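# Refit band over corner guard around the carton

## Task

Slip the band back on so it runs around the carton and over the corner guard. At the end the guard must sit in its proper place and the carton must stand level.

## Robot and tools

Robot: two arms, left_arm and right_arm, facing each other across the table. left_arm's base is on the +y side at (-0.020, +0.454, +0.130) m and right_arm's at (+0.139, -0.462, +0.076) m in the scene frame. Arm names do not match image sides. Scene frame: origin at table centre, table top at z = +0.020 m, +z up. Each arm reports its hand pose, velocities and wrist-camera pose in its own base frame, and its offsets run along that base's axes. Fixed cameras and the table use the scene frame.

Gripper: fingers point along the hand's +x axis and close along its y axis. end_effector_position is the point between the fingers, 3 to 4 cm short of the tips. Only the outer 1.5 cm of each finger pad is flat.

execute_actions(actions, cameras): actions is a list of actions. Each action has up to 15 rows, and each row is one control step of 1/30 s. A short action repeats its last row until 15 steps are done. Every row has 14 numbers, all in [-1, 1], for both arms even if one stays still. The order is dx, dy, dz, rx, ry, rz, opening for left_arm, then the same seven for right_arm. The six pose numbers are an offset, not a pose. They count from that arm's Hand target as it stood when the action began, not from the previous row. Scale: 1.0 is 0.6 m of travel or 180 degrees of turn. rx, ry, rz form one rotation vector, turning about the Hand target's position. Sending the same offset again moves the hand further. Six zeros re-command the current Hand target. Opening is absolute: +1 is 0.080 m wide, -1 fully shut, and empty fingers meet near -0.78. A full close takes about 0.6 s. Always resend the opening you want; a 0 there means half open. cameras: list of names, ["all"], or []. Images come only with an empty actions list or when asked. An unknown camera name invalidates the call.

move(target, speed, blend, opening_speed, grip_force, blocking, cameras): target is one 14-number row, or a list of up to 15 rows, laid out as in execute_actions. Each row is an offset from the Hand targets at the start of the move, never from the previous row. The hand follows a straight path and takes the shorter turn. speed is in m/s (0.002 to 4.3, default 0.25), one value or one per target; turns are capped at twice that in rad/s. blend (m) rounds corners in a list; 0 stops at each point. opening_speed is per second on the -1..+1 scale, minimum 0.2. grip_force is the newtons per finger pad, 8 to 34, one value or one per arm; it stays set until changed. blocking=false returns early while the motion runs. A move lasts at most 10 s. Paths do not avoid obstacles or the other arm, and faster paths overshoot and hit harder. Steer around an arm's own base, not close past it. The result adds a move: line. done means the arm is at rest within 8 mm and 2 degrees of its target. off_target means it stopped short. held means a check withheld steps or the clearance check ended the move. blocked means something stopped the hand well short of its goal. limits=paced means the pose was clipped.

wait(seconds 0 to 10) lets time pass while arms keep their commands. stop() brakes a running move. zoom_image(camera, region [x0,y0,x1,y1], at most 504x504 px) enlarges part of the latest image from one of cam_head_left, cam_head_right, cam_high, cam_low, cam_left_wrist, cam_right_wrist. read_manual(section="licences") returns licence text only. finished_scene(scene) ends the current scene with its number and cannot be reversed; call it only when the band is on, the guard in place and the carton level.

Results: Hand target is the last commanded pose after clipping, and the base for the next offsets. The real hand often stops short of it. Resending zeros asks for it again; if still short, send the gap as an offset. Each step, commanded orientation is limited to 32 degrees from the measured one. Friction and gravity can leave the hand low, short or tilted, especially far out. Small moves may go sideways, so check the position and orientation after each move. grip_measured uses the opening scale and can be off about 2 mm. On a hard part under full squeeze it reads up to 0.067 narrower than the part. To hold something, command about 0.08 below the reading at first contact. grip_effort_n is motor effort (negative = closing), not pad force. Joint torques include the arm's own weight. External joint torques estimate outside load, with one line per recent action. A push toward larger joint angles lowers the reading. Joint velocities "within noise" means the arm is still. Wrist depth gives a 7x7 grid of distances in mm ahead of each wrist camera; "-" means no value.

Cautions: contact-torque limits in N m are waist 17.8, shoulder 22, elbow 22, wrist pitch 5.8, wrist yaw 5.78, wrist roll 5.42. Going over one freezes that arm for 10 s. A far jump in one step can cause an over-speed fault. Holding loads, reaching far out or pushing on unreachable poses heats motors; MOTOR HOT appears from 50 °C, and 95 °C stops the arm. Never let the arms, grippers or wrist cameras bump or squeeze each other; the clearance check does not catch this. Avoid strain on the camera cables. Do not drop things, release moving parts, slam into the table or heavy objects, or push hard. Nothing may fall off or be left off the table. Loose objects may now and then get a small nudge.

Each tool is called by a JSON object that holds its "method" and its "body".

## Session

I'll start by looking at the scene.

{"method": "execute_actions", "body": {"actions": []}}

Scene clock: 0.00 s.
left_arm: end_effector_position=(+0.2437, +0.3096, +0.2410) grip_measured=+1.000 grip_effort_n=n/a end_effector_quat_wxyz=(+0.853, +0.352, +0.104, +0.371) | right_arm: end_effector_position=(+0.1054, +0.2960, +0.0511) grip_measured=+1.000 grip_effort_n=n/a end_effector_quat_wxyz=(+0.696, -0.131, +0.567, +0.420)
Joint positions: left_arm=[0.975 1.373 0.546 0.911 0.188 0.732 0.08] | right_arm=[1.144 1.506 0.776 -0.423 -0.178 0.358 0.08]
Joint velocities: within noise
Joint torques (N m): no reading
External joint torques (N m): no reading
Motor temperatures (°C): left_arm=[22 27 22 28 28 30] | right_arm=[27 28 29 31 29 30]
Heat: left arm: hottest wrist roll 30 °C (+0.0 °C/min); right arm: hottest wrist pitch 31 °C (+0.0 °C/min).
Wrist depth (mm): cam_left_wrist=[1949 2305 - 2071 1921 1626 1532 / 1993 2209 2651 3156 2138 1841 1587 / 1894 2138 2501 2979 2432 2104 1699 / 1841 2138 2432 2678 2525 1867 1489 / 1791 2024 2191 2599 2209 98 1312 / - 75 2209 1964 1907 81 69 / - 76 1816 1550 1607 81 -] | cam_right_wrist=[1372 - 211 189 - - - / 1350 - - 192 - - 157 / 1434 211 - 197 - 167 - / - 206 204 194 184 - - / - 199 201 - 180 - - / - - 159 190 180 98 - / - - 157 185 178 - -]
Hand target: left_arm +0.2437, +0.3096, +0.2426; +0.853, +0.353, +0.102, +0.371 | right_arm +0.1062, +0.2981, +0.0544; +0.698, -0.128, +0.563, +0.423
Tool commands: left_gripper/opening=+1.0 right_gripper/opening=+1.0

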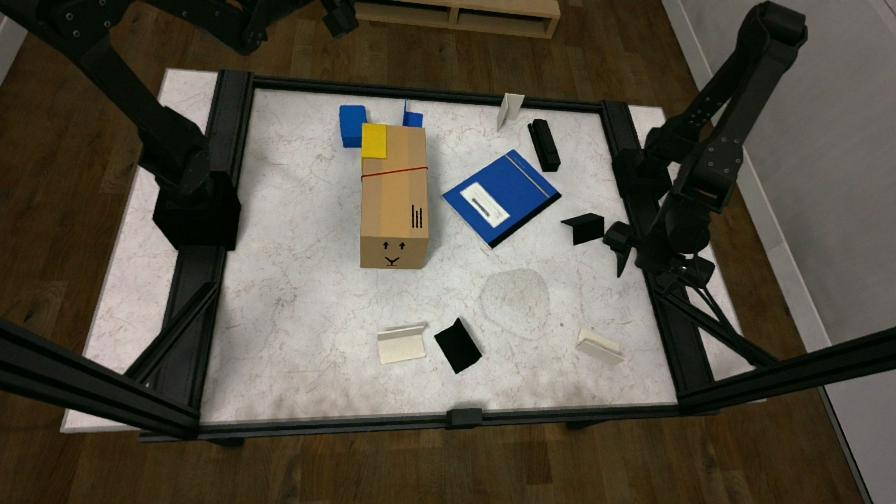

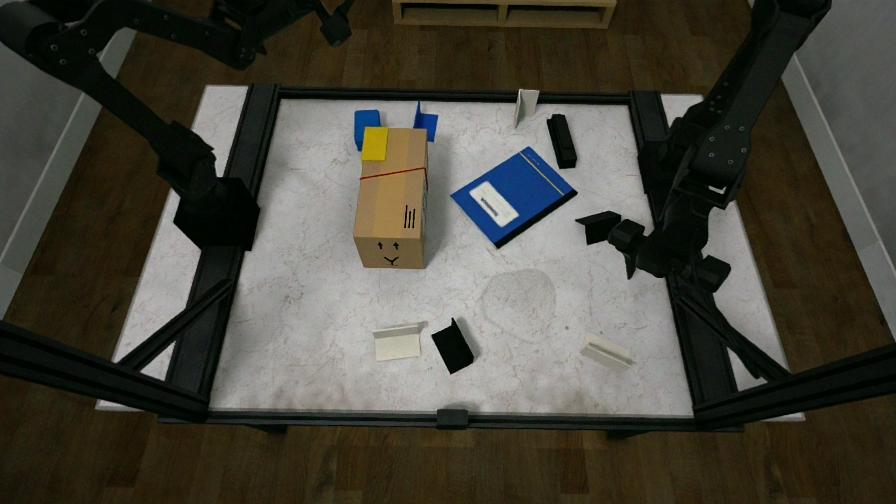

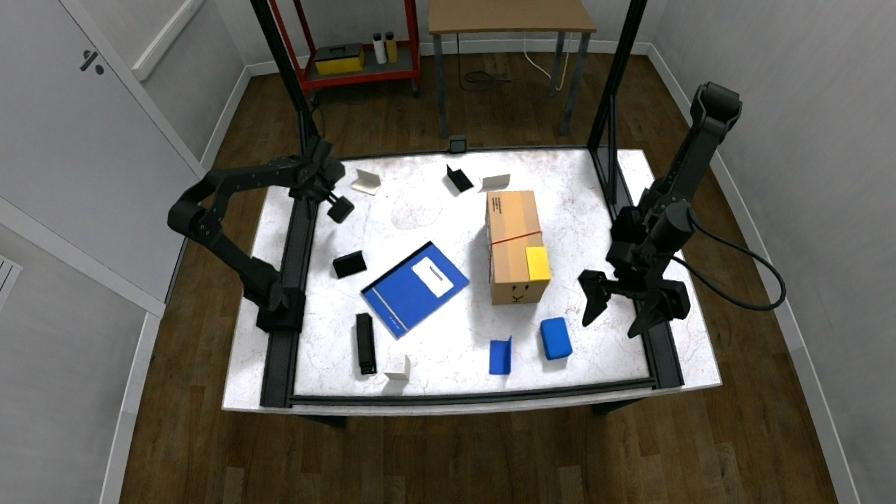

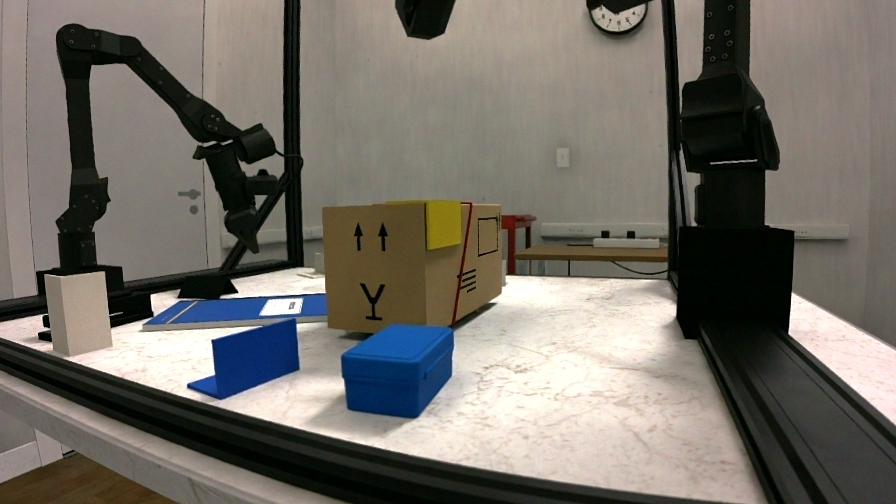

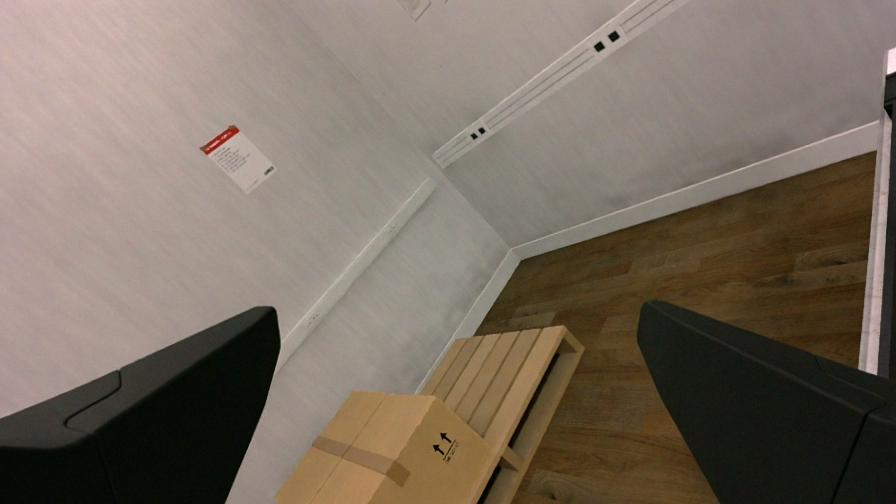

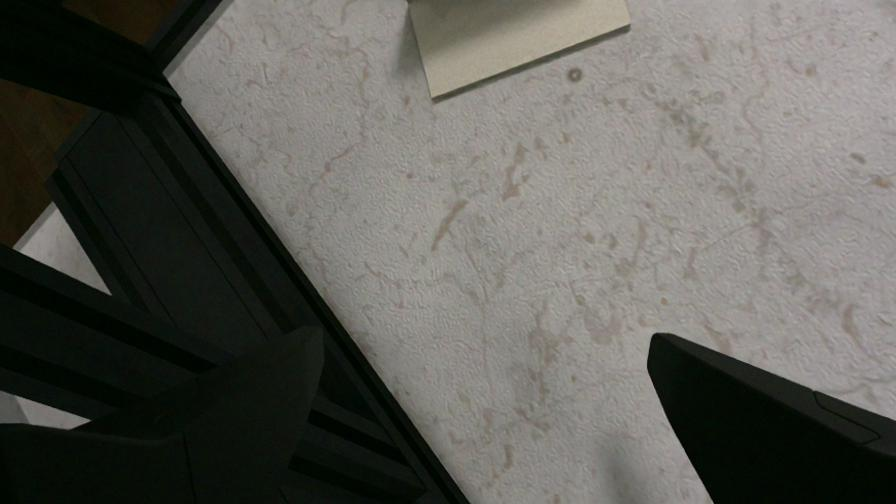

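{"method": "zoom_image", "body": {"camera": "cam_high", "region": [440, 160, 600, 330]}}

{"method": "zoom_image", "body": {"camera": "cam_low", "region": [300, 180, 540, 350]}}

{"method": "zoom_image", "body": {"camera": "cam_head_left", "region": [330, 90, 470, 290]}}

{"method": "zoom_image", "body": {"camera": "cam_head_right", "region": [330, 90, 470, 290]}}

Scaled by 2.965 from the camera's 896x504 image, which has a finer 1280x720 frame.

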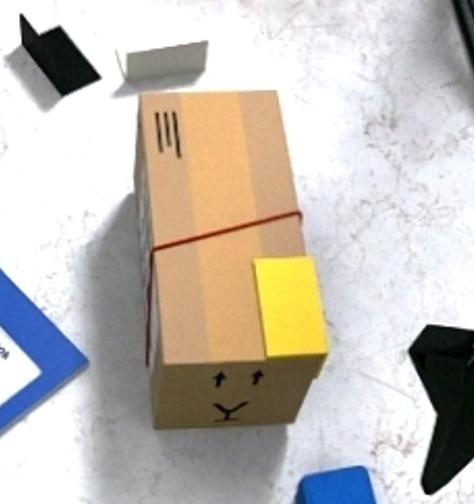

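Scaled by 2.100 from the camera's 896x504 image, which has a finer 1280x720 frame.

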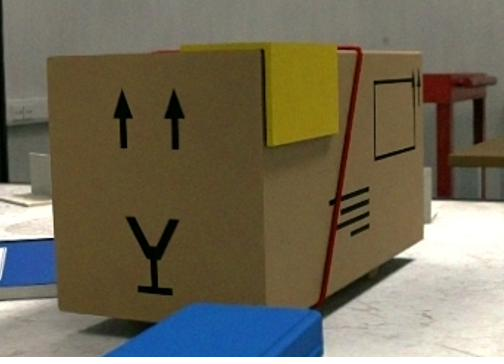

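Scaled by 2.520 from the camera's 896x504 image, which has a finer 1280x720 frame.

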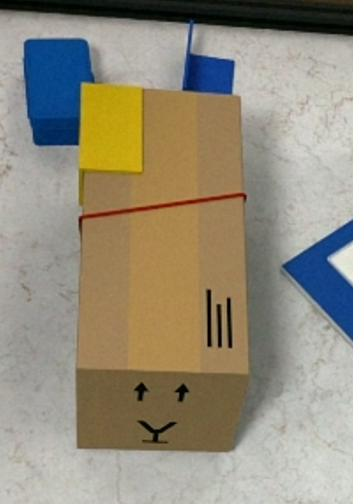

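Scaled by 2.520 from the camera's 896x504 image, which has a finer 1280x720 frame.

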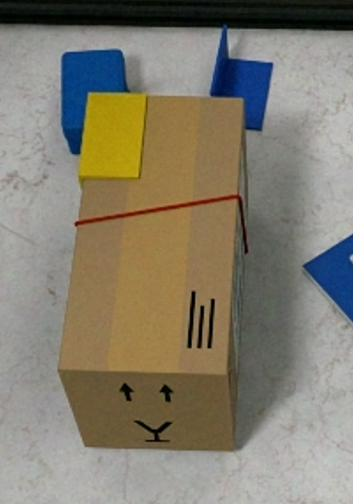

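{"method": "move", "body": {"target": [0.0938, -0.416, -0.071, -0.3664, 0.3801, -0.0091, 0.0, 0.373, -0.3135, 0.1427, 0.0632, -0.3488, -0.3018, 0.0], "speed": 0.35, "cameras": ["cam_left_wrist", "cam_right_wrist", "cam_high", "cam_head_right"]}}

Scene clock: 261.73 s.
left_arm: end_effector_position=(+0.2970, +0.0610, +0.2003) grip_measured=+0.003 grip_effort_n=-14.2 end_effector_quat_wxyz=(+0.707, +0.003, +0.707, +0.001) | right_arm: end_effector_position=(+0.3303, +0.1123, +0.1423) grip_measured=+0.003 grip_effort_n=-13.7 end_effector_quat_wxyz=(+0.996, +0.002, +0.085, +0.003)
Joint positions: left_arm=[0.2 1.709 1.683 -1.543 -0.006 0.202 0.035] | right_arm=[0.548 1.389 0.343 0.849 0.532 0.105 0.035]
Joint torques (N m): left_arm=[-0.27 -6.13 6.67 -0.28 0.18 -0.13] | right_arm=[-0.38 -3.97 4 2.48 0.2 -0.04]
External joint torques (N m): left_arm=[-0.26 0.43 1.14 -0.64 0.18 -0.12] | right_arm=[-0.37 -0.32 -0.92 1 0.14 -0.04]
Motor temperatures (°C): left_arm=[21 29 34 39 28 29] | right_arm=[25 32 35 36 27 29]
Heat: left arm: hottest wrist pitch 39 °C (-1.0 °C/min); right arm: hottest wrist pitch 36 °C (+1.0 °C/min).
Wrist depth (mm): cam_left_wrist=[319 320 200 201 204 206 323 / 336 335 209 211 215 216 332 / 352 321 220 225 228 231 376 / - 385 380 399 392 400 394 / 398 409 90 417 98 428 432 / 1346 - 78 440 - - 456 / - - 79 440 - - -] | cam_right_wrist=[1972 - - 562 - - - / 1790 - - 2214 - - - / - 649 333 372 - - - / 1957 507 288 286 287 557 2139 / 454 443 303 307 302 448 1912 / - - - 334 90 - - / - - - - - - -]
Hand target: left_arm +0.3000, +0.0600, +0.2000; +0.707, +0.000, +0.707, +0.000 | right_arm +0.3300, +0.1100, +0.1400; +0.996, -0.001, +0.086, +0.000
Off the commanded pose: left_arm 0.003 m, 0 deg | right_arm 0.003 m, 1 deg.
move: done
camera_calibration:
cam_left_wrist: T_world_to_cam=[[0.0297346, -0.997521, 0.0637855, 0.0402138], [-0.939196, -0.0060422, 0.343329, 0.239178], [-0.342092, -0.0701158, -0.937047, 0.370836], [0, 0, 0, 1]] pos_world=[0.350299, 0.0675608, 0.262809]
cam_right_wrist: T_world_to_cam=[[0.00420321, -0.999868, 0.0156784, 0.116247], [-0.451038, -0.0158887, -0.892363, 0.312367], [0.892495, -0.00332076, -0.451045, -0.147376], [0, 0, 0, 1]] pos_world=[0.271933, 0.120706, 0.210449]
Images, in order (width x height): cam_head_right 896x504, cam_high 896x504, cam_left_wrist 896x504, cam_right_wrist 896x504.

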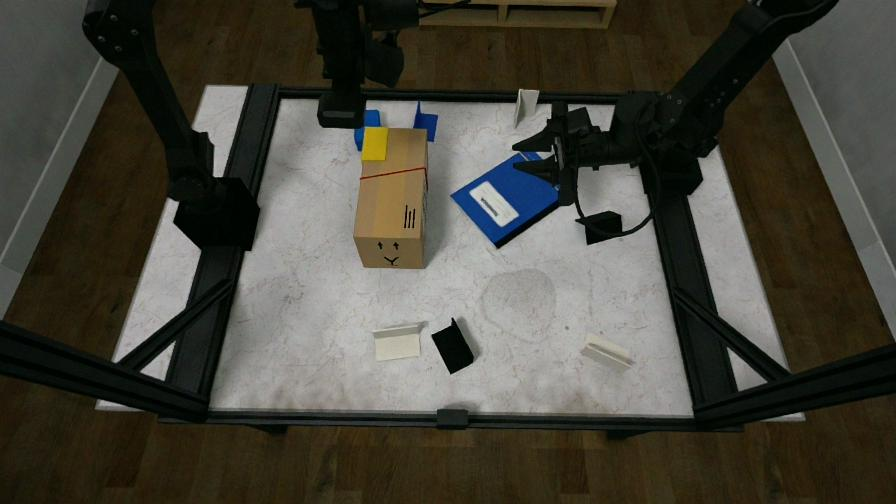

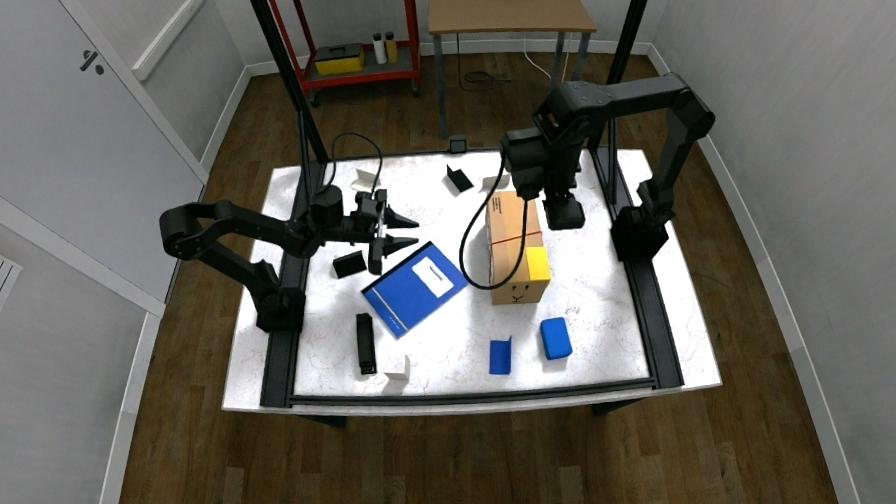

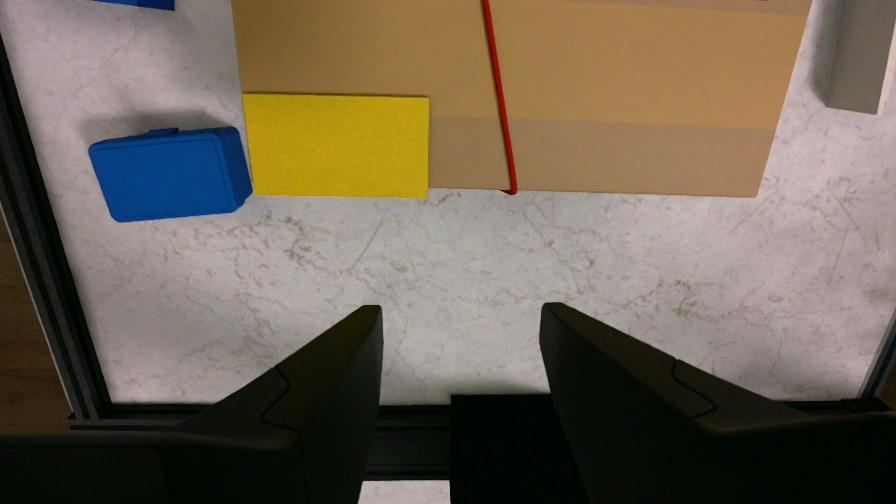

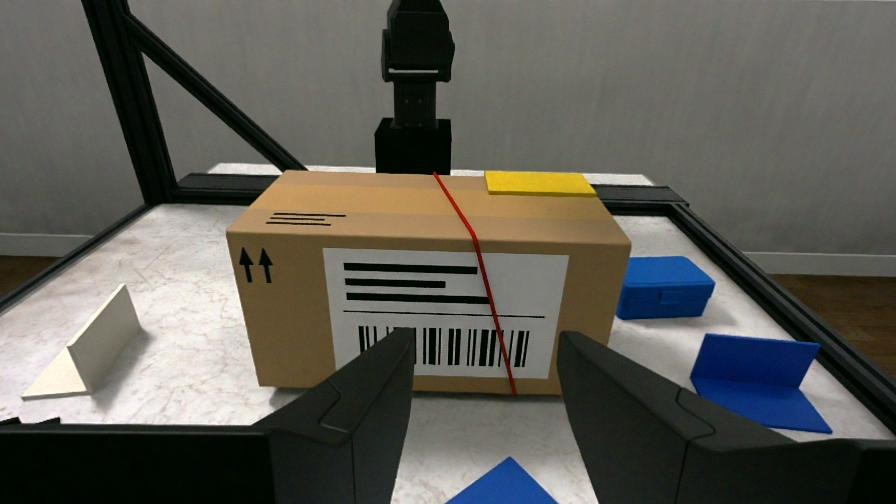

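{"method": "zoom_image", "body": {"camera": "cam_right_wrist", "region": [220, 160, 660, 410]}}

{"method": "zoom_image", "body": {"camera": "cam_left_wrist", "region": [220, 0, 660, 250]}}

Scaled by 1.145 from the camera's 896x504 image, which has a finer 1280x720 frame.

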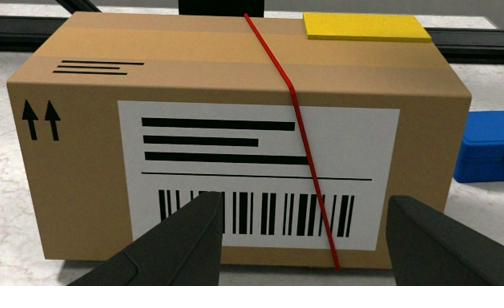

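Scaled by 1.145 from the camera's 896x504 image, which has a finer 1280x720 frame.

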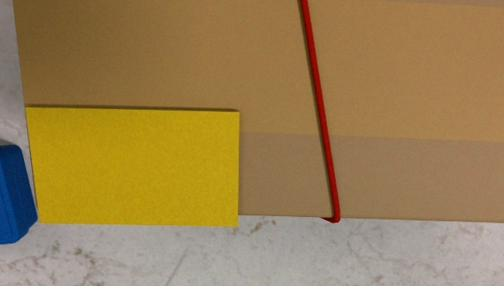

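{"method": "move", "body": {"target": [0.0058, -0.055, -0.1367, 0, 0, 0, 0.3, 0, 0, 0, 0, 0, 0, 0.0], "speed": 0.2, "cameras": ["cam_left_wrist", "cam_right_wrist"]}}

Scene clock: 425.07 s.
left_arm: end_effector_position=(+0.3054, +0.0286, +0.1187) grip_measured=+0.297 grip_effort_n=15.1 end_effector_quat_wxyz=(+0.707, +0.002, +0.707, +0.001) | right_arm: end_effector_position=(+0.3303, +0.1123, +0.1423) grip_measured=+0.003 grip_effort_n=-13.7 end_effector_quat_wxyz=(+0.996, +0.002, +0.085, +0.003)
Joint positions: left_arm=[0.091 1.707 1.355 -1.218 -0.005 0.094 0.048] | right_arm=[0.548 1.389 0.343 0.849 0.532 0.105 0.035]
Joint torques (N m): left_arm=[-0.31 -8.42 4.39 -0.03 0.12 -0.14] | right_arm=[-0.39 -4.06 4 2.48 0.19 -0.04]
External joint torques (N m): left_arm=[-0.32 -1.73 -1.27 -0.38 0.13 -0.14] | right_arm=[-0.38 -0.36 -0.96 0.98 0.13 -0.05]
Motor temperatures (°C): left_arm=[21 30 33 30 28 28] | right_arm=[24 29 34 47 26 28]
Heat: left arm: hottest elbow 33 °C (+1.0 °C/min); right arm: hottest wrist pitch 47 °C (+1.0 °C/min).
Wrist depth (mm): cam_left_wrist=[125 126 126 127 128 129 130 / 131 132 133 134 136 137 137 / 136 138 140 142 143 145 147 / 144 145 149 151 153 155 302 / 314 313 310 320 103 324 332 / - - 335 345 93 70 353 / - - 362 363 352 - -] | cam_right_wrist=[- - - 317 - - 1558 / - - - 613 - - - / - 673 334 336 - - 1790 / 1912 - 287 289 288 526 2234 / 419 - 304 309 300 437 1753 / 347 - - 334 90 - 345 / - - - 310 - - -]
Hand target: left_arm +0.3035, +0.0270, +0.1180; +0.707, +0.001, +0.707, +0.000 | right_arm +0.3300, +0.1100, +0.1400; +0.996, -0.001, +0.087, +0.000
Off the commanded pose: left_arm 0.003 m, 0 deg | right_arm 0.003 m, 1 deg.
move: done
camera_calibration:
cam_left_wrist: T_world_to_cam=[[0.0296741, -0.997417, 0.0654101, 0.0126776], [-0.939345, -0.00545727, 0.34293, 0.274991], [-0.341687, -0.0716188, -0.937081, 0.294898], [0, 0, 0, 1]] pos_world=[0.358698, 0.0352657, 0.181211]
cam_right_wrist: T_world_to_cam=[[0.00420321, -0.999868, 0.0156784, 0.116247], [-0.451038, -0.0158887, -0.892363, 0.312367], [0.892495, -0.00332076, -0.451045, -0.147376], [0, 0, 0, 1]] pos_world=[0.271933, 0.120706, 0.210449]
Images, in order (width x height): cam_left_wrist 896x504, cam_right_wrist 896x504.

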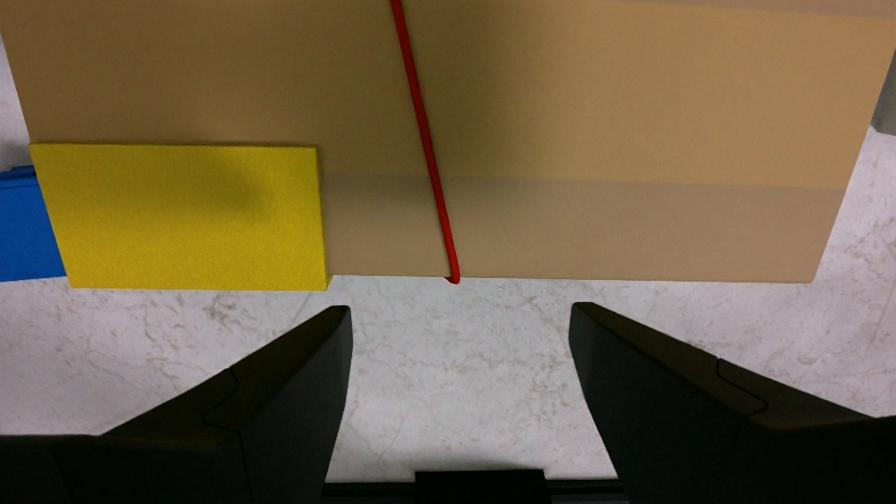

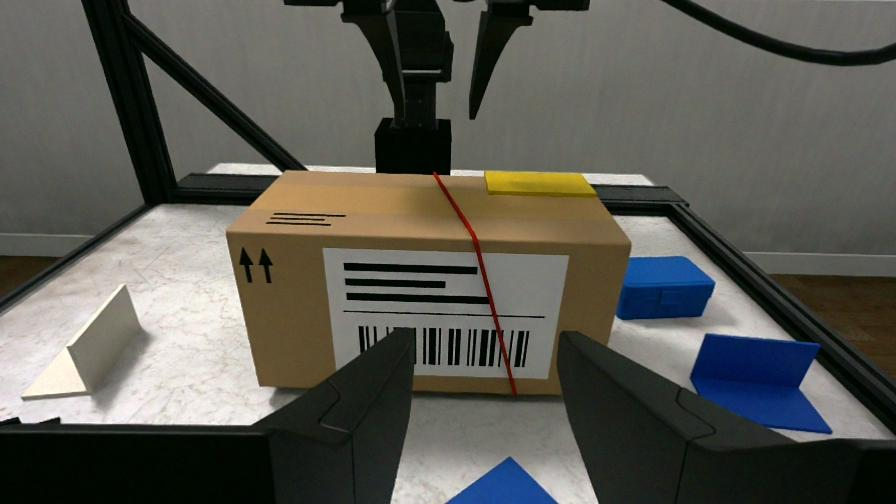

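{"method": "move", "body": {"target": [-0.005, -0.0017, -0.0533, 0, 0, 0, 0.3, 0, 0, 0, 0, 0, 0, 0.0], "speed": 0.1, "cameras": ["cam_left_wrist"]}}

{"method": "zoom_image", "body": {"camera": "cam_left_wrist", "region": [300, 170, 620, 350]}}

Scene clock: 446.20 s.
left_arm: end_effector_position=(+0.3026, +0.0280, +0.0895) grip_measured=+0.297 grip_effort_n=15.1 end_effector_quat_wxyz=(+0.711, +0.002, +0.703, +0.002) | right_arm: end_effector_position=(+0.3303, +0.1123, +0.1423) grip_measured=+0.003 grip_effort_n=-13.7 end_effector_quat_wxyz=(+0.996, +0.002, +0.085, +0.003)
Joint positions: left_arm=[0.09 1.707 1.238 -1.091 -0.005 0.091 0.048] | right_arm=[0.548 1.389 0.343 0.849 0.532 0.105 0.035]
Joint torques (N m): left_arm=[-0.39 -7.07 4.31 -0.04 0.12 -0.13] | right_arm=[-0.37 -4.05 4.02 2.47 0.2 -0.05]
External joint torques (N m): left_arm=[-0.36 -0.5 -1.27 -0.41 0.13 -0.13] | right_arm=[-0.37 -0.34 -0.97 0.96 0.14 -0.05]
Heat: left arm: hottest shoulder 33 °C (+4.1 °C/min); right arm: hottest wrist pitch 47 °C (+1.0 °C/min).
Wrist depth (mm): cam_left_wrist=[- 100 100 101 102 103 104 / - 105 107 107 108 108 109 / 108 109 111 113 114 115 116 / 115 114 118 120 121 123 124 / 121 121 123 287 103 129 295 / - - 300 307 93 70 312 / - - 326 331 328 - -] | cam_right_wrist=[- 1588 301 249 1683 - - / - - 1870 345 - - - / - - 358 373 369 - 1898 / - - 289 286 287 - 2019 / - - 304 310 303 - 1829 / 322 - - 328 90 - 354 / - - - - - - -]
Hand target: left_arm +0.3005, +0.0261, +0.0860; +0.707, +0.000, +0.707, +0.000 | right_arm +0.3300, +0.1100, +0.1400; +0.996, -0.001, +0.087, +0.000
Off the commanded pose: left_arm 0.005 m, 1 deg | right_arm 0.003 m, 1 deg.
move: done
camera_calibration:
cam_left_wrist: T_world_to_cam=[[0.0305152, -0.997429, 0.0648421, 0.0139446], [-0.942696, -0.00715505, 0.333577, 0.28428], [-0.332255, -0.0713055, -0.94049, 0.263965], [0, 0, 0, 1]] pos_world=[0.355268, 0.034765, 0.152523]
Images, in order (width x height): cam_left_wrist 896x504.

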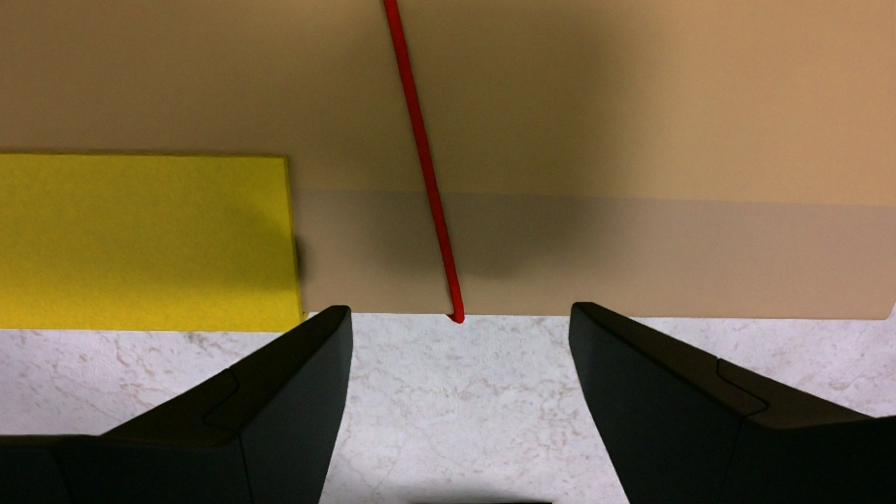

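Scaled by 1.575 from the camera's 896x504 image, which has a finer 1280x720 frame.

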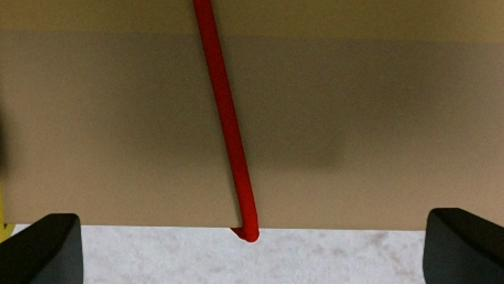

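{"method": "move", "body": {"target": [0.0, 0.0, -0.0217, 0, 0, 0, 0.3, 0, 0, 0, 0, 0, 0, 0.0], "speed": 0.06, "cameras": ["cam_left_wrist", "cam_right_wrist"]}}

{"method": "zoom_image", "body": {"camera": "cam_right_wrist", "region": [340, 60, 620, 260]}}

Scene clock: 460.73 s.
left_arm: end_effector_position=(+0.3028, +0.0281, +0.0786) grip_measured=+0.297 grip_effort_n=15.1 end_effector_quat_wxyz=(+0.713, +0.002, +0.701, +0.002) | right_arm: end_effector_position=(+0.3303, +0.1123, +0.1423) grip_measured=+0.003 grip_effort_n=-13.7 end_effector_quat_wxyz=(+0.996, +0.002, +0.085, +0.003)
Joint positions: left_arm=[0.09 1.713 1.199 -1.039 -0.005 0.091 0.048] | right_arm=[0.548 1.389 0.343 0.849 0.532 0.105 0.035]
Joint torques (N m): left_arm=[-0.39 -6.1 4.27 -0.01 0.11 -0.12] | right_arm=[-0.37 -4.03 4.01 2.48 0.2 -0.04]
External joint torques (N m): left_arm=[-0.4 0.49 -1.25 -0.39 0.12 -0.12] | right_arm=[-0.35 -0.37 -0.94 0.99 0.13 -0.05]
Heat: left arm: hottest shoulder 33 °C (+4.0 °C/min); right arm: hottest wrist pitch 48 °C (+2.0 °C/min).
Wrist depth (mm): cam_left_wrist=[- 91 91 91 92 93 95 / - 95 96 98 97 100 99 / 98 99 101 102 103 104 105 / - 103 107 109 109 110 112 / 109 110 111 115 102 116 119 / 280 - 286 292 93 70 298 / - - 312 313 311 - -] | cam_right_wrist=[- - 307 251 299 - - / - - - 337 - - - / 1558 - 332 344 - - - / 2139 - 287 288 286 570 2550 / 399 - 303 306 302 - 1856 / 350 - - 331 90 361 353 / - - - - - - -]
Hand target: left_arm +0.3005, +0.0261, +0.0730; +0.707, +0.000, +0.707, +0.000 | right_arm +0.3300, +0.1100, +0.1400; +0.996, -0.001, +0.087, +0.000
Off the commanded pose: left_arm 0.006 m, 1 deg | right_arm 0.003 m, 1 deg.
move: done
camera_calibration:
cam_left_wrist: T_world_to_cam=[[0.0301272, -0.99747, 0.064393, 0.0147359], [-0.945054, -0.00744523, 0.326828, 0.289281], [-0.325522, -0.0707013, -0.942887, 0.251913], [0, 0, 0, 1]] pos_world=[0.354946, 0.034663, 0.142032]
cam_right_wrist: T_world_to_cam=[[0.00420321, -0.999868, 0.0156784, 0.116247], [-0.451038, -0.0158887, -0.892363, 0.312367], [0.892495, -0.00332076, -0.451045, -0.147376], [0, 0, 0, 1]] pos_world=[0.271933, 0.120706, 0.210449]
Images, in order (width x height): cam_left_wrist 896x504, cam_right_wrist 896x504.

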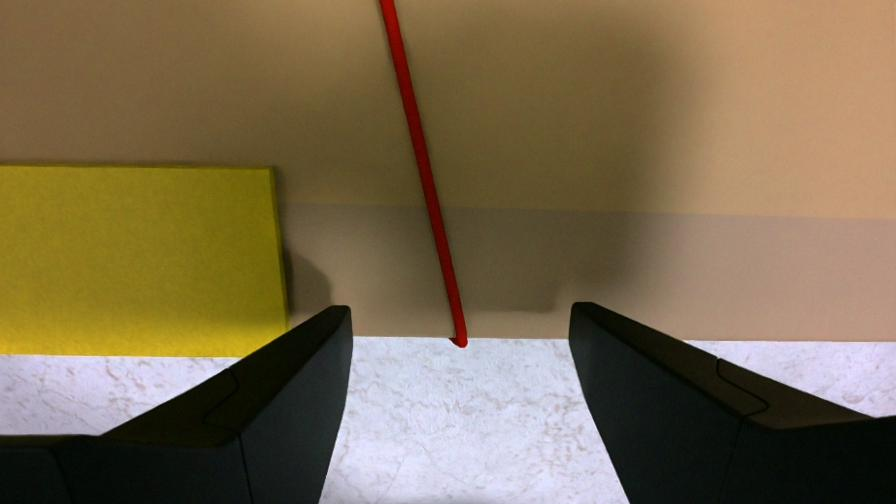

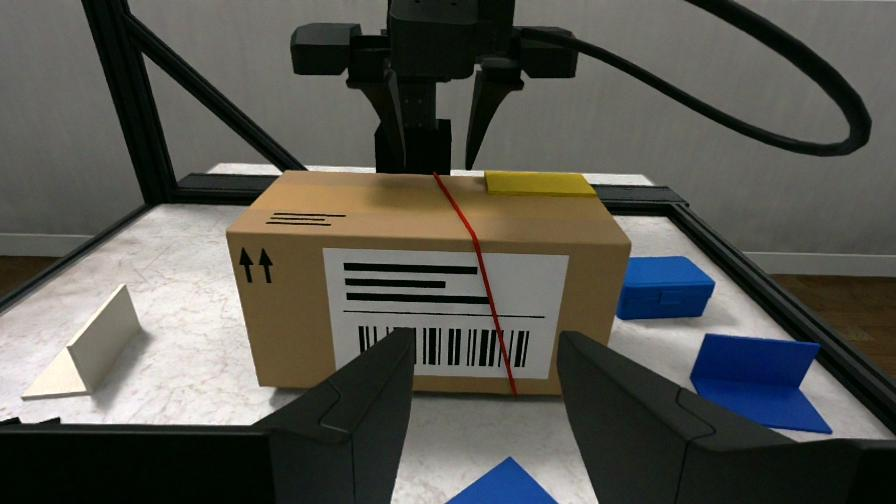

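Scaled by 1.800 from the camera's 896x504 image, which has a finer 1280x720 frame.

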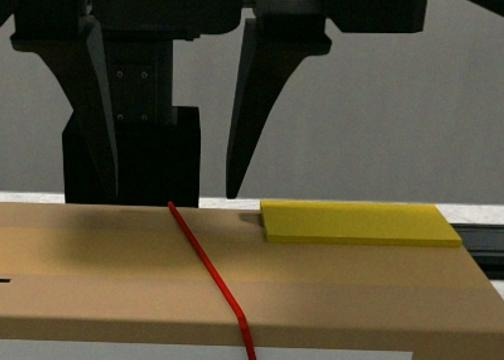

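{"method": "move", "body": {"target": [0.0, 0.0, -0.01, 0, 0, 0, 0.3, 0, 0, 0, 0, 0, 0, 0.0], "speed": 0.05, "cameras": ["cam_left_wrist", "cam_right_wrist"]}}

{"method": "zoom_image", "body": {"camera": "cam_right_wrist", "region": [340, 60, 620, 260]}}

Scene clock: 479.40 s.
left_arm: end_effector_position=(+0.3030, +0.0281, +0.0727) grip_measured=+0.297 grip_effort_n=15.1 end_effector_quat_wxyz=(+0.713, +0.002, +0.701, +0.002) | right_arm: end_effector_position=(+0.3303, +0.1123, +0.1423) grip_measured=+0.003 grip_effort_n=-13.7 end_effector_quat_wxyz=(+0.996, +0.002, +0.085, +0.003)
Joint positions: left_arm=[0.09 1.719 1.182 -1.015 -0.005 0.091 0.048] | right_arm=[0.548 1.389 0.343 0.849 0.532 0.105 0.035]
Joint torques (N m): left_arm=[-0.38 -6.06 4.24 -0.01 0.11 -0.14] | right_arm=[-0.39 -4.07 4.01 2.48 0.19 -0.04]
External joint torques (N m): left_arm=[-0.4 0.53 -1.24 -0.39 0.13 -0.14] | right_arm=[-0.4 -0.34 -1 0.96 0.14 -0.04]
Heat: left arm: hottest shoulder 32 °C (+3.0 °C/min); right arm: hottest wrist pitch 48 °C (+1.0 °C/min).
Wrist depth (mm): cam_left_wrist=[- 86 85 86 86 88 88 / - 89 90 91 91 93 93 / - 93 95 94 97 98 98 / - 97 101 101 103 104 106 / - 103 105 108 106 109 112 / - - 279 285 93 70 290 / - - 304 307 87 - -] | cam_right_wrist=[- - 313 253 335 - 1661 / - - - 327 - - - / - 659 333 342 - 1790 - / 2158 - 288 287 285 - 2274 / 382 - 306 310 300 - 1803 / 345 360 - 329 90 - - / - - - - - - -]
Hand target: left_arm +0.3005, +0.0261, +0.0670; +0.707, +0.000, +0.707, +0.000 | right_arm +0.3300, +0.1100, +0.1400; +0.996, -0.001, +0.087, +0.000
Off the commanded pose: left_arm 0.007 m, 1 deg | right_arm 0.003 m, 1 deg.
move: done
camera_calibration:
cam_left_wrist: T_world_to_cam=[[0.0300432, -0.997477, 0.0643227, 0.0151491], [-0.945334, -0.00744918, 0.32602, 0.291605], [-0.324718, -0.0706011, -0.943172, 0.246165], [0, 0, 0, 1]] pos_world=[0.355143, 0.0346626, 0.136133]
cam_right_wrist: T_world_to_cam=[[0.00420321, -0.999868, 0.0156784, 0.116247], [-0.451038, -0.0158887, -0.892363, 0.312367], [0.892495, -0.00332076, -0.451045, -0.147376], [0, 0, 0, 1]] pos_world=[0.271933, 0.120706, 0.210449]
Images, in order (width x height): cam_left_wrist 896x504, cam_right_wrist 896x504.

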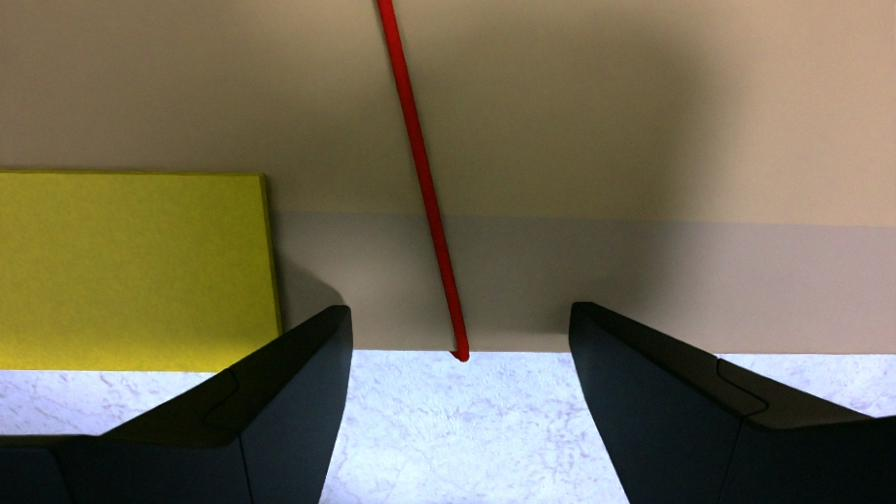

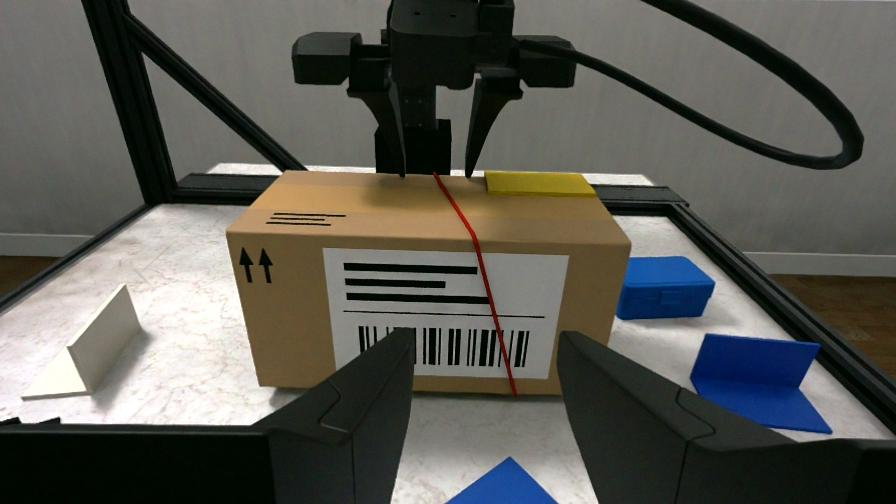

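Scaled by 1.800 from the camera's 896x504 image, which has a finer 1280x720 frame.

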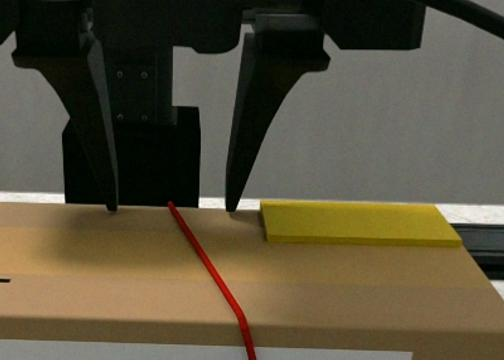

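{"method": "move", "body": {"target": [-0.005, 0.0, -0.006, 0, 0, 0, 0.3, 0, 0, 0, 0, 0, 0, 0.0], "speed": 0.05, "cameras": ["cam_left_wrist", "cam_right_wrist"]}}

{"method": "zoom_image", "body": {"camera": "cam_right_wrist", "region": [340, 60, 620, 260]}}

Scene clock: 493.97 s.
left_arm: end_effector_position=(+0.3016, +0.0278, +0.0695) grip_measured=+0.297 grip_effort_n=15.1 end_effector_quat_wxyz=(+0.713, +0.002, +0.701, +0.002) | right_arm: end_effector_position=(+0.3303, +0.1123, +0.1423) grip_measured=+0.003 grip_effort_n=-13.7 end_effector_quat_wxyz=(+0.996, +0.002, +0.085, +0.003)
Joint positions: left_arm=[0.09 1.719 1.169 -1.004 -0.004 0.091 0.048] | right_arm=[0.548 1.389 0.343 0.849 0.532 0.105 0.035]
Joint torques (N m): left_arm=[-0.26 -6.83 3.3 0.27 0.09 -0.11] | right_arm=[-0.39 -4 3.99 2.48 0.2 -0.04]
External joint torques (N m): left_arm=[-0.31 -0.22 -2.15 -0.09 0.1 -0.11] | right_arm=[-0.4 -0.29 -1 0.96 0.14 -0.05]
Heat: left arm: hottest shoulder 31 °C (-1.0 °C/min); right arm: hottest wrist pitch 48 °C (+1.0 °C/min).
Wrist depth (mm): cam_left_wrist=[- 84 84 85 85 85 87 / - 87 89 90 90 91 92 / - 91 94 96 97 96 97 / - 95 99 100 101 102 104 / - 101 103 106 105 107 110 / - - 276 280 93 70 288 / - - 298 299 300 - -] | cam_right_wrist=[- - 301 255 - 163 - / - - 315 327 - - - / - - 334 345 - - - / 529 458 288 287 286 630 2003 / - 418 303 310 301 - 1870 / 351 - - 336 90 369 358 / - - - - - - -]
Hand target: left_arm +0.2976, +0.0261, +0.0635; +0.707, +0.000, +0.707, +0.000 | right_arm +0.3300, +0.1100, +0.1400; +0.996, -0.001, +0.087, +0.000
Off the commanded pose: left_arm 0.008 m, 1 deg | right_arm 0.003 m, 1 deg.
move: done
camera_calibration:
cam_left_wrist: T_world_to_cam=[[0.0301836, -0.997415, 0.0652139, 0.0151334], [-0.944706, -0.00715331, 0.327841, 0.290983], [-0.326527, -0.0715034, -0.94248, 0.243203], [0, 0, 0, 1]] pos_world=[0.353849, 0.0345656, 0.132831]
cam_right_wrist: T_world_to_cam=[[0.00420321, -0.999868, 0.0156784, 0.116247], [-0.451038, -0.0158887, -0.892363, 0.312367], [0.892495, -0.00332076, -0.451045, -0.147376], [0, 0, 0, 1]] pos_world=[0.271933, 0.120706, 0.210449]
Images, in order (width x height): cam_left_wrist 896x504, cam_right_wrist 896x504.

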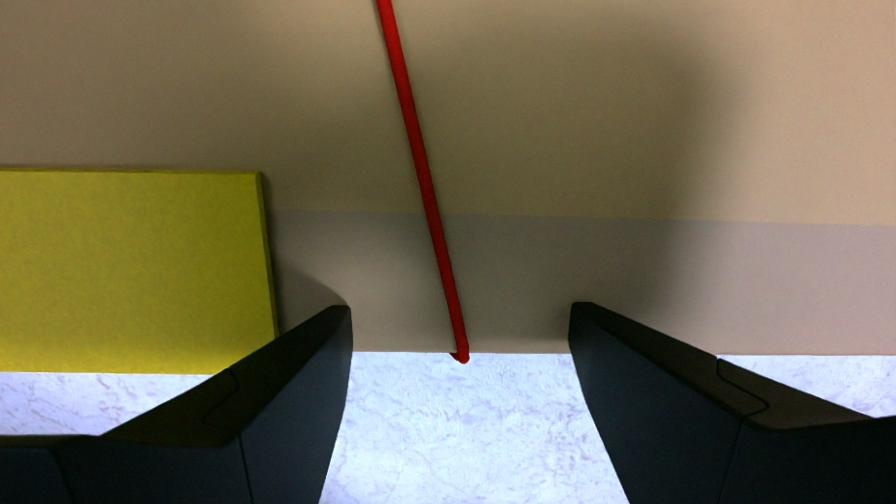

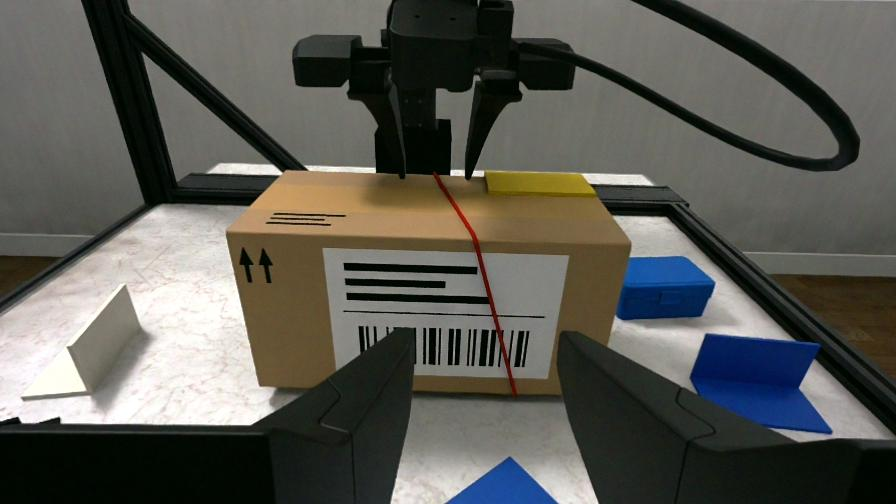

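Scaled by 1.800 from the camera's 896x504 image, which has a finer 1280x720 frame.

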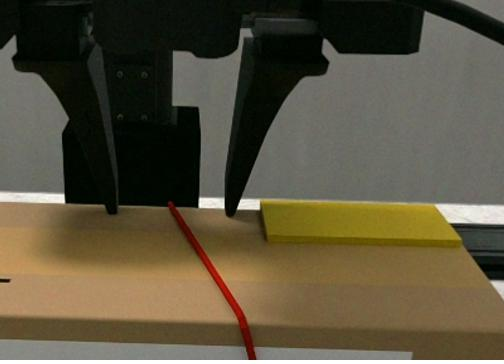

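{"method": "move", "body": {"target": [0.0, 0.0, 0.0, 0, 0, 0, -1.0, 0, 0, 0, 0, 0, 0, 0.0], "speed": 0.05, "opening_speed": 0.8, "cameras": ["cam_left_wrist", "cam_right_wrist"]}}

{"method": "zoom_image", "body": {"camera": "cam_left_wrist", "region": [350, 220, 590, 400]}}

{"method": "zoom_image", "body": {"camera": "cam_right_wrist", "region": [340, 60, 620, 260]}}

Scene clock: 513.37 s.
left_arm: end_effector_position=(+0.3026, +0.0251, +0.0693) grip_measured=-0.766 grip_effort_n=-63.0 end_effector_quat_wxyz=(+0.714, +0.002, +0.700, -0.003) | right_arm: end_effector_position=(+0.3303, +0.1123, +0.1423) grip_measured=+0.003 grip_effort_n=-13.7 end_effector_quat_wxyz=(+0.996, +0.002, +0.085, +0.003)
Joint positions: left_arm=[0.084 1.719 1.168 -0.999 0.003 0.09 0.001] | right_arm=[0.548 1.389 0.343 0.849 0.532 0.105 0.035]
Joint torques (N m): left_arm=[0.16 -6.85 3.35 0.01 -0.13 -0.12] | right_arm=[-0.38 -4.07 3.99 2.47 0.21 -0.05]
External joint torques (N m): left_arm=[0.16 -0.34 -2.07 -0.36 -0.12 -0.11] | right_arm=[-0.39 -0.37 -1.01 0.96 0.15 -0.05]
Heat: left arm: hottest shoulder 31 °C (-2.0 °C/min); right arm: hottest wrist pitch 49 °C (+1.0 °C/min).
Wrist depth (mm): cam_left_wrist=[- 84 84 85 85 86 87 / - 87 89 90 91 91 92 / - 91 94 97 97 96 97 / - 95 99 100 101 102 104 / - 101 105 100 107 109 110 / 276 275 - 71 278 287 289 / - - - - - - -] | cam_right_wrist=[1790 - - 254 - - - / - - - 317 - - 1898 / - - 336 339 370 - - / 1912 467 288 289 286 - 2404 / 382 - 304 306 302 - 1884 / 343 358 - 336 90 365 349 / - - - - - - -]
Hand target: left_arm +0.2975, +0.0260, +0.0635; +0.707, +0.000, +0.707, +0.000 | right_arm +0.3300, +0.1100, +0.1400; +0.996, -0.001, +0.087, +0.000
Off the commanded pose: left_arm 0.008 m, 1 deg | right_arm 0.003 m, 1 deg.
move: done
camera_calibration:
cam_left_wrist: T_world_to_cam=[[0.0240117, -0.997155, 0.0714495, 0.0137801], [-0.946164, 0.000409328, 0.323686, 0.292526], [-0.322795, -0.0753752, -0.943463, 0.242207], [0, 0, 0, 1]] pos_world=[0.35463, 0.0318776, 0.132842]
cam_right_wrist: T_world_to_cam=[[0.00420321, -0.999868, 0.0156784, 0.116247], [-0.451038, -0.0158887, -0.892363, 0.312367], [0.892495, -0.00332076, -0.451045, -0.147376], [0, 0, 0, 1]] pos_world=[0.271933, 0.120706, 0.210449]
Images, in order (width x height): cam_left_wrist 896x504, cam_right_wrist 896x504.

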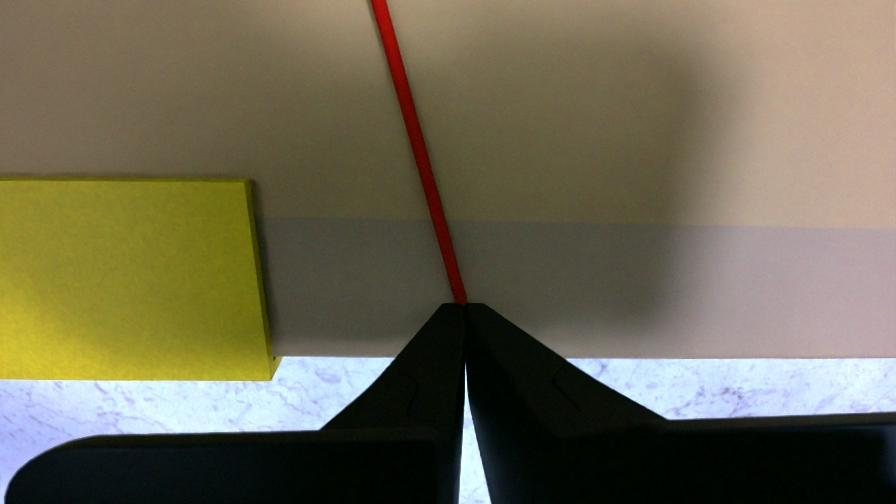

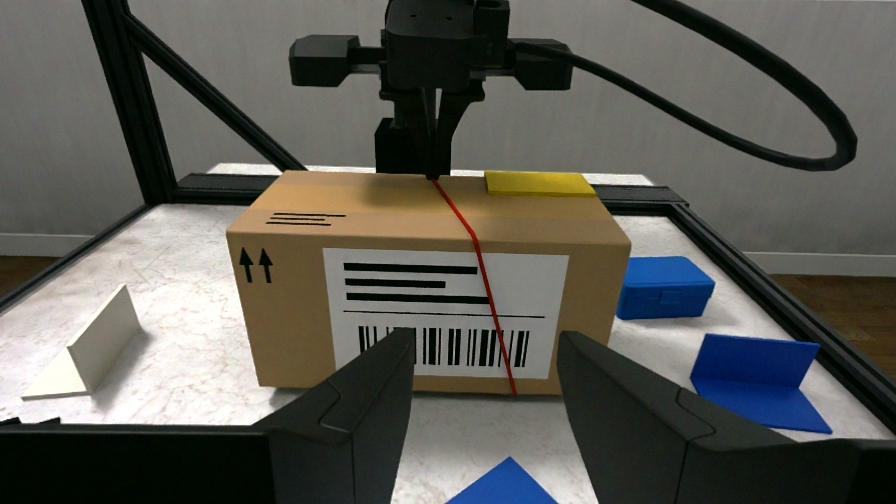

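Scaled by 2.100 from the camera's 896x504 image, which has a finer 1280x720 frame.

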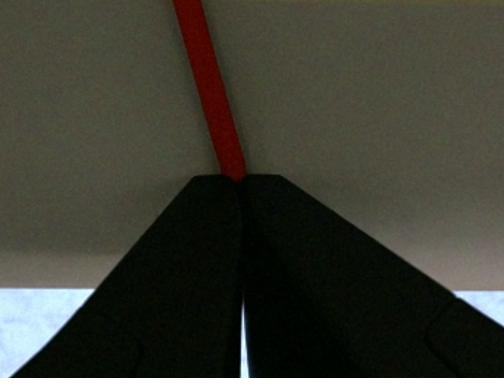

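Scaled by 1.800 from the camera's 896x504 image, which has a finer 1280x720 frame.

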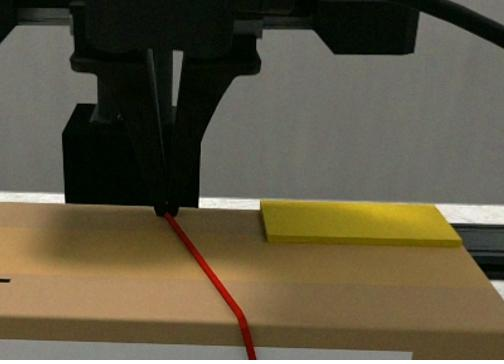

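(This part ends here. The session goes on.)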